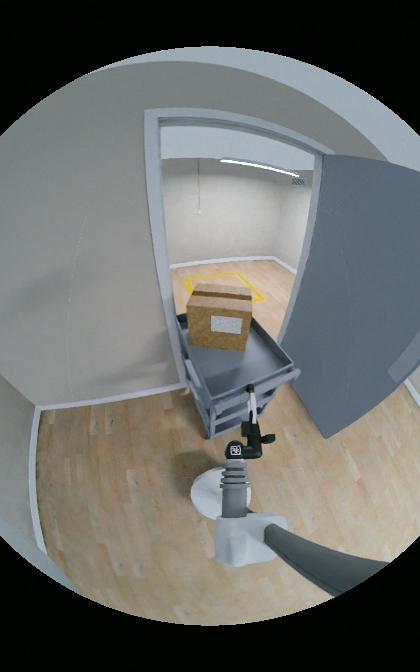

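Emit:
move:
  blocking: false
  r2: {"base":{"rotate_rad":0.19},"pace":"slow"}

Emit:
wait:
  seconds: 2

Emit:
move:
  blocking: false
  r2: {"base":{"strafe_m":-0.15,"translate_m":-0.04},"pace":"slow"}

Emit:
wait:
  seconds: 3

Emit:
move:
  blocking: false
  r2: {"base":{"rotate_rad":0.18},"pace":"slow"}

Emit:
wait:
  seconds: 2
  cameras: ["r2_head_camera","r2_head_left_camera"]

Scene clock: 904.17 s.
move: r2 moving
r1: as last shown
r1.lidar_m: 0.38 4.29 5.03 2.23 1.46 1.34 1.26 0.81 0.74 0.75 0.49 0.43
r1.servo_current: wrist_yaw_rad=98(117) wrist_pitch_rad=52(52) wrist_roll_rad=39(59) gripper_m=65(65)
r1.contact_limits: translate_m 0.9
r1.wrist_depth_mm: - - - 169 211 185 166 / - - - 228 209 182 167 / - - - 229 211 183 167 / - - - 176 213 185 168 / - - - 173 216 186 169 / - - 181 172 206 186 169 / - 159 - 165 158 183 -
r2.base_odometry: x=-1.114 y=-3.244 heading=-2.205
r2.turned_by_wheels: +0.119
r2.turned_by_imu: +0.093
r2.base_tilt: forward=-0.8 right=+0.2
r2.lidar_m: 0.38 1.04 1.20 1.88 1.87 2.21 3.92 4.79 3.31 2.91 1.01 0.49
r2.base_status: rotate_rad moving
r2.joint_positions: lift_m=+0.662 arm_m=+0.035 wrist_yaw_rad=-0.026 wrist_pitch_rad=-0.003 wrist_roll_rad=+1.569 gripper_m=+0.015
r2.joint_status: not commanded
r2.measured_speeds: translate_m=+0.000 strafe_m=-0.002 rotate_rad=+0.393 lift_m=+0.000 arm_m=+0.000 wrist_yaw_rad=-0.048 wrist_pitch_rad=+0.000 wrist_roll_rad=+0.000
r2.motor_effort: lift_m=+15(15) arm_m=+4(4) wheel_0=-1(12) wheel_1=-10(12) wheel_2=-28(28)
r2.servo_current: wrist_yaw_rad=143(143) wrist_pitch_rad=39(46) wrist_roll_rad=52(59) gripper_m=52(59)
r2.contact_limits: arm_m 0.1
r2.hand_pose: x=+0.4919 y=-0.0948 z=+0.8414 quat_wxyz=(+0.708, +0.706, -0.010, -0.008) (m; r2's base frame)
r2.wrist_depth_mm: - - - 306 334 1537 397 / - - - 286 301 1808 488 / - - - 267 279 1921 - / - - 683 250 259 854 - / - - 496 205 243 831 - / - - 185 174 183 798 - / - - 525 - - - -
pictures: none

Scene clock: 905.03 s.
earlier move: r2 done
r1.base_odometry: x=-2.627 y=+0.118 heading=+0.623
r1.turned_by_wheels: +0.000
r1.turned_by_imu: +0.000
r1.base_tilt: forward=-1.6 right=+1.2
r1.lidar_m: 0.38 4.25 5.03 2.24 1.47 1.34 1.25 0.81 0.74 0.75 0.49 0.43
r1.base_status: not commanded
r1.joint_positions: lift_m=+0.840 arm_m=+0.000 wrist_yaw_rad=+0.268 wrist_pitch_rad=+0.001 wrist_roll_rad=+0.000 gripper_m=-0.037
r1.joint_status: not commanded
r1.measured_speeds: all 0
r1.motor_effort: lift_m=+23(23) arm_m=-7(7) wheel_0=+11(11) wheel_1=-1(2) wheel_2=+14(14)
r1.servo_current: wrist_yaw_rad=91(124) wrist_pitch_rad=33(52) wrist_roll_rad=46(59) gripper_m=65(72)
r1.contact_limits: translate_m 0.9
r1.hand_pose: x=+0.4724 y=-0.0079 z=+1.0176 quat_wxyz=(+0.991, +0.000, +0.000, +0.134) (m; r1's base frame)
r1.wrist_depth_mm: - - - 168 213 185 166 / - - - 228 210 182 166 / - - - 230 211 183 167 / - - - 176 213 184 168 / - - - 173 216 185 169 / - - 182 172 205 186 169 / - 159 - 165 158 183 -
r2.base_odometry: x=-1.115 y=-3.244 heading=-2.134
r2.turned_by_wheels: +0.071
r2.turned_by_imu: -0.052
r2.base_tilt: forward=-0.7 right=+0.0
r2.lidar_m: 0.37 0.68 1.17 1.91 1.89 2.20 3.61 4.79 3.39 2.87 0.97 0.52
r2.base_status: done
r2.joint_positions: lift_m=+0.662 arm_m=+0.035 wrist_yaw_rad=-0.007 wrist_pitch_rad=-0.003 wrist_roll_rad=+1.569 gripper_m=+0.015
r2.joint_status: not commanded
r2.measured_speeds: all 0
r2.motor_effort: lift_m=+15(15) arm_m=+4(5) wheel_0=-3(18) wheel_1=+0(12) wheel_2=-4(28)
r2.servo_current: wrist_yaw_rad=65(176) wrist_pitch_rad=46(52) wrist_roll_rad=46(59) gripper_m=52(59)
r2.contact_limits: arm_m 0.1
r2.hand_pose: x=+0.4937 y=-0.0893 z=+0.8414 quat_wxyz=(+0.708, +0.706, -0.004, -0.001) (m; r2's base frame)
r2.wrist_depth_mm: - - - 347 370 382 366 / - - - 309 - 1756 488 / - - - 285 301 1983 - / - - - 212 273 798 - / - - 504 195 251 - - / - - 191 181 185 809 - / - - 512 - 217 - -
wait: 0.87 of 2 s (r2 has come to rest)
pictures: none

Scene clock: 905.53 s.
move: r2 moving
r1: as last shown
r1.base_tilt: forward=-1.5 right=+1.3
r1.lidar_m: 0.38 4.27 5.00 2.25 1.49 1.34 1.27 0.84 0.74 0.76 0.50 0.44
r1.servo_current: wrist_yaw_rad=91(117) wrist_pitch_rad=33(46) wrist_roll_rad=39(65) gripper_m=59(65)
r1.contact_limits: translate_m 0.9
r1.wrist_depth_mm: - - - 168 212 185 166 / - - - 227 209 181 167 / - - - 229 211 183 167 / - - - 176 212 184 168 / - - - 173 217 185 168 / - - 182 171 205 186 169 / - 159 - 165 159 183 -
r2.base_odometry: x=-1.123 y=-3.235 heading=-2.134
r2.turned_by_wheels: +0.001
r2.turned_by_imu: +0.001
r2.base_tilt: forward=-0.7 right=+0.1
r2.lidar_m: 0.39 0.66 1.18 1.92 1.90 2.18 3.61 4.78 3.34 2.85 0.95 0.49
r2.base_status: translate_m moving; strafe_m moving
r2.joint_positions: lift_m=+0.662 arm_m=+0.035 wrist_yaw_rad=+0.001 wrist_pitch_rad=-0.003 wrist_roll_rad=+1.569 gripper_m=+0.015
r2.joint_status: not commanded
r2.measured_speeds: translate_m=-0.013 strafe_m=-0.049 rotate_rad=+0.003 lift_m=+0.000 arm_m=+0.000 wrist_yaw_rad=+0.028 wrist_pitch_rad=+0.000 wrist_roll_rad=+0.000
r2.motor_effort: lift_m=+15(15) arm_m=+4(4) wheel_0=+8(11) wheel_1=-9(9) wheel_2=+9(9)
r2.servo_current: wrist_yaw_rad=59(65) wrist_pitch_rad=39(46) wrist_roll_rad=39(59) gripper_m=46(59)
r2.contact_limits: arm_m 0.1
r2.hand_pose: x=+0.4943 y=-0.0873 z=+0.8414 quat_wxyz=(+0.708, +0.706, -0.001, +0.001) (m; r2's base frame)
r2.wrist_depth_mm: - - - 340 366 1397 368 / - - - 304 - 1808 492 / - - - 283 298 1983 - / - - - 211 270 831 - / - - 504 196 250 878 - / - - 189 183 186 820 - / - - 521 - 219 - -
pictures: none

Scene clock: 907.83 s.
earlier move: r2 done
r1.base_odometry: x=-2.627 y=+0.118 heading=+0.623
r1.turned_by_wheels: +0.000
r1.turned_by_imu: +0.000
r1.base_tilt: forward=-1.6 right=+1.2
r1.lidar_m: 0.38 4.30 5.01 2.25 1.48 1.34 1.28 0.83 0.73 0.77 0.49 0.41
r1.base_status: not commanded
r1.joint_positions: lift_m=+0.840 arm_m=+0.000 wrist_yaw_rad=+0.268 wrist_pitch_rad=+0.001 wrist_roll_rad=+0.000 gripper_m=-0.037
r1.joint_status: not commanded
r1.measured_speeds: all 0
r1.on_its_own: wrist_yaw_rad is at rest, and its servo_current (111 mA) is outside its rest range (0 to 104 mA)
r1.motor_effort: lift_m=+23(23) arm_m=-7(7) wheel_0=+11(11) wheel_1=-2(2) wheel_2=+14(14)
r1.servo_current: wrist_yaw_rad=111(130) wrist_pitch_rad=39(52) wrist_roll_rad=52(65) gripper_m=59(65)
r1.contact_limits: translate_m 0.9
r1.hand_pose: x=+0.4724 y=-0.0079 z=+1.0176 quat_wxyz=(+0.991, +0.000, +0.000, +0.134) (m; r1's base frame)
r1.wrist_depth_mm: - - - 168 212 184 166 / - - - 229 210 182 167 / - - - 229 211 183 167 / - - - 176 213 184 168 / - - - 173 217 185 169 / - - 183 172 205 186 169 / - 159 - 164 158 182 -
r2.base_odometry: x=-1.220 y=-3.130 heading=-2.134
r2.turned_by_wheels: +0.000
r2.turned_by_imu: +0.001
r2.base_tilt: forward=-0.7 right=+0.1
r2.lidar_m: 0.35 0.53 1.26 2.04 2.04 2.35 3.93 4.71 3.23 2.71 0.84 0.51
r2.base_status: done
r2.joint_positions: lift_m=+0.662 arm_m=+0.035 wrist_yaw_rad=+0.006 wrist_pitch_rad=-0.003 wrist_roll_rad=+1.569 gripper_m=+0.015
r2.joint_status: not commanded
r2.measured_speeds: all 0
r2.motor_effort: lift_m=+15(15) arm_m=+4(4) wheel_0=+6(15) wheel_1=-5(9) wheel_2=+8(13)
r2.servo_current: wrist_yaw_rad=59(65) wrist_pitch_rad=39(46) wrist_roll_rad=46(65) gripper_m=46(59)
r2.contact_limits: arm_m 0.1
r2.hand_pose: x=+0.4948 y=-0.0857 z=+0.8414 quat_wxyz=(+0.708, +0.706, +0.001, +0.003) (m; r2's base frame)
r2.wrist_depth_mm: - - - 345 - - - / - - - 357 407 1499 455 / - - - 252 338 1808 504 / - - - 224 293 - - / - - 676 202 263 820 - / - - 189 181 186 820 - / - - 492 - 214 - -
wait: 2.30 of 3 s (r2 has come to rest)
pictures: none

Scene clock: 908.33 s.
move: r2 moving
r1.base_odometry: x=-2.627 y=+0.118 heading=+0.623
r1.turned_by_wheels: +0.000
r1.turned_by_imu: +0.000
r1.base_tilt: forward=-1.6 right=+1.2
r1.lidar_m: 0.37 4.27 5.02 2.25 1.45 1.33 1.27 0.83 0.74 0.75 0.51 0.43
r1.base_status: not commanded
r1.joint_positions: lift_m=+0.840 arm_m=+0.000 wrist_yaw_rad=+0.268 wrist_pitch_rad=+0.001 wrist_roll_rad=+0.000 gripper_m=-0.037
r1.joint_status: not commanded
r1.measured_speeds: all 0
r1.motor_effort: lift_m=+23(23) arm_m=-7(7) wheel_0=+11(11) wheel_1=-1(2) wheel_2=+14(14)
r1.servo_current: wrist_yaw_rad=98(117) wrist_pitch_rad=46(46) wrist_roll_rad=46(52) gripper_m=59(65)
r1.contact_limits: translate_m 0.9
r1.hand_pose: x=+0.4724 y=-0.0079 z=+1.0176 quat_wxyz=(+0.991, +0.000, +0.000, +0.134) (m; r1's base frame)
r1.wrist_depth_mm: - - - 169 212 184 166 / - - - 228 210 182 166 / - - - 230 211 183 168 / - - - 176 213 184 168 / - - - 173 217 185 169 / - - 182 172 204 186 169 / - 159 - 165 158 183 -
r2.base_odometry: x=-1.220 y=-3.130 heading=-2.016
r2.turned_by_wheels: +0.117
r2.turned_by_imu: +0.113
r2.base_tilt: forward=-0.7 right=+0.1
r2.lidar_m: 0.37 0.69 1.33 2.03 2.04 2.50 - 4.74 3.00 2.69 0.84 0.51
r2.base_status: rotate_rad moving
r2.joint_positions: lift_m=+0.662 arm_m=+0.035 wrist_yaw_rad=-0.011 wrist_pitch_rad=-0.003 wrist_roll_rad=+1.569 gripper_m=+0.015
r2.joint_status: not commanded
r2.measured_speeds: translate_m=+0.002 strafe_m=-0.002 rotate_rad=+0.371 lift_m=+0.000 arm_m=+0.000 wrist_yaw_rad=-0.005 wrist_pitch_rad=+0.000 wrist_roll_rad=+0.000
r2.motor_effort: lift_m=+15(15) arm_m=+4(4) wheel_0=-15(15) wheel_1=-7(9) wheel_2=-13(16)
r2.servo_current: wrist_yaw_rad=65(65) wrist_pitch_rad=46(46) wrist_roll_rad=46(52) gripper_m=46(52)
r2.contact_limits: arm_m 0.1
r2.hand_pose: x=+0.4933 y=-0.0907 z=+0.8414 quat_wxyz=(+0.708, +0.706, -0.005, -0.003) (m; r2's base frame)
r2.wrist_depth_mm: - - - 357 384 384 384 / - - - 324 - 1756 480 / - - - 289 312 1921 535 / - - - 213 277 768 - / - - 504 193 249 854 - / - - 187 177 185 788 - / - - 500 - 212 - -
pictures: none

Scene clock: 908.97 s.
earlier move: r2 done
r1.base_odometry: x=-2.627 y=+0.118 heading=+0.623
r1.turned_by_wheels: +0.000
r1.turned_by_imu: +0.000
r1.base_tilt: forward=-1.6 right=+1.2
r1.lidar_m: 0.39 4.30 5.00 2.24 1.48 1.32 1.27 0.85 0.72 0.75 0.49 0.43
r1.base_status: not commanded
r1.joint_positions: lift_m=+0.840 arm_m=+0.000 wrist_yaw_rad=+0.268 wrist_pitch_rad=+0.001 wrist_roll_rad=+0.000 gripper_m=-0.037
r1.joint_status: not commanded
r1.measured_speeds: all 0
r1.motor_effort: lift_m=+23(23) arm_m=-7(7) wheel_0=+11(11) wheel_1=-2(2) wheel_2=+14(14)
r1.servo_current: wrist_yaw_rad=98(117) wrist_pitch_rad=46(46) wrist_roll_rad=46(65) gripper_m=59(65)
r1.contact_limits: translate_m 0.9
r1.hand_pose: x=+0.4724 y=-0.0079 z=+1.0176 quat_wxyz=(+0.991, +0.000, +0.000, +0.134) (m; r1's base frame)
r1.wrist_depth_mm: - - - 168 211 185 166 / - - - 229 211 182 167 / - - - 230 210 183 167 / - - - 176 211 185 169 / - - - 173 216 185 168 / - - 182 171 206 186 169 / - 159 - 165 158 182 -
r2.base_odometry: x=-1.220 y=-3.130 heading=-1.955
r2.turned_by_wheels: +0.062
r2.turned_by_imu: +0.060
r2.base_tilt: forward=-0.7 right=+0.1
r2.lidar_m: 0.40 0.86 1.44 2.04 2.07 2.65 - 4.40 2.97 0.87 0.86 0.52
r2.base_status: done
r2.joint_positions: lift_m=+0.662 arm_m=+0.035 wrist_yaw_rad=+0.001 wrist_pitch_rad=-0.003 wrist_roll_rad=+1.569 gripper_m=+0.015
r2.joint_status: not commanded
r2.measured_speeds: all 0
r2.motor_effort: lift_m=+15(15) arm_m=+4(4) wheel_0=-5(15) wheel_1=-5(9) wheel_2=-2(16)
r2.servo_current: wrist_yaw_rad=46(65) wrist_pitch_rad=39(46) wrist_roll_rad=39(52) gripper_m=52(59)
r2.contact_limits: arm_m 0.1
r2.hand_pose: x=+0.4944 y=-0.0871 z=+0.8414 quat_wxyz=(+0.708, +0.706, -0.001, +0.002) (m; r2's base frame)
r2.wrist_depth_mm: - - - 312 355 1808 1281 / - - - 291 307 1756 504 / - - - 272 287 1921 - / - - 554 205 264 866 - / - - 517 202 249 820 - / - - 191 182 185 788 - / - 549 544 - - - -
wait: 0.63 of 2 s (r2 has come to rest)
pictures: r2_head_camera, r2_head_left_camera
Images, in order (width x height): r2_head_camera 420x560, r2_head_left_camera 420x672.

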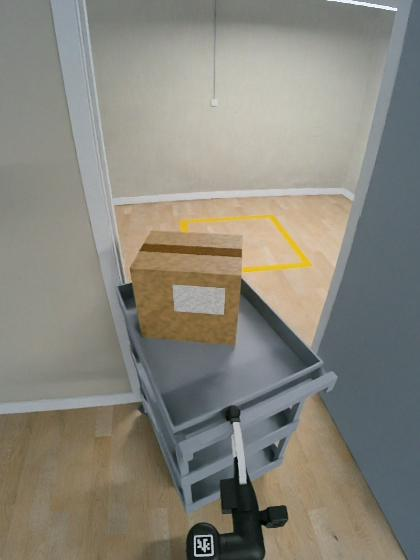

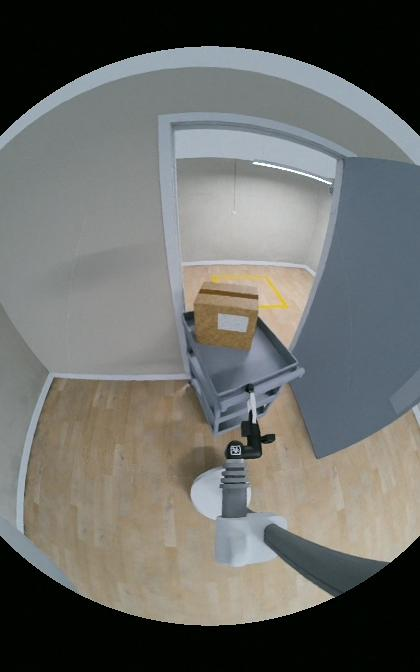

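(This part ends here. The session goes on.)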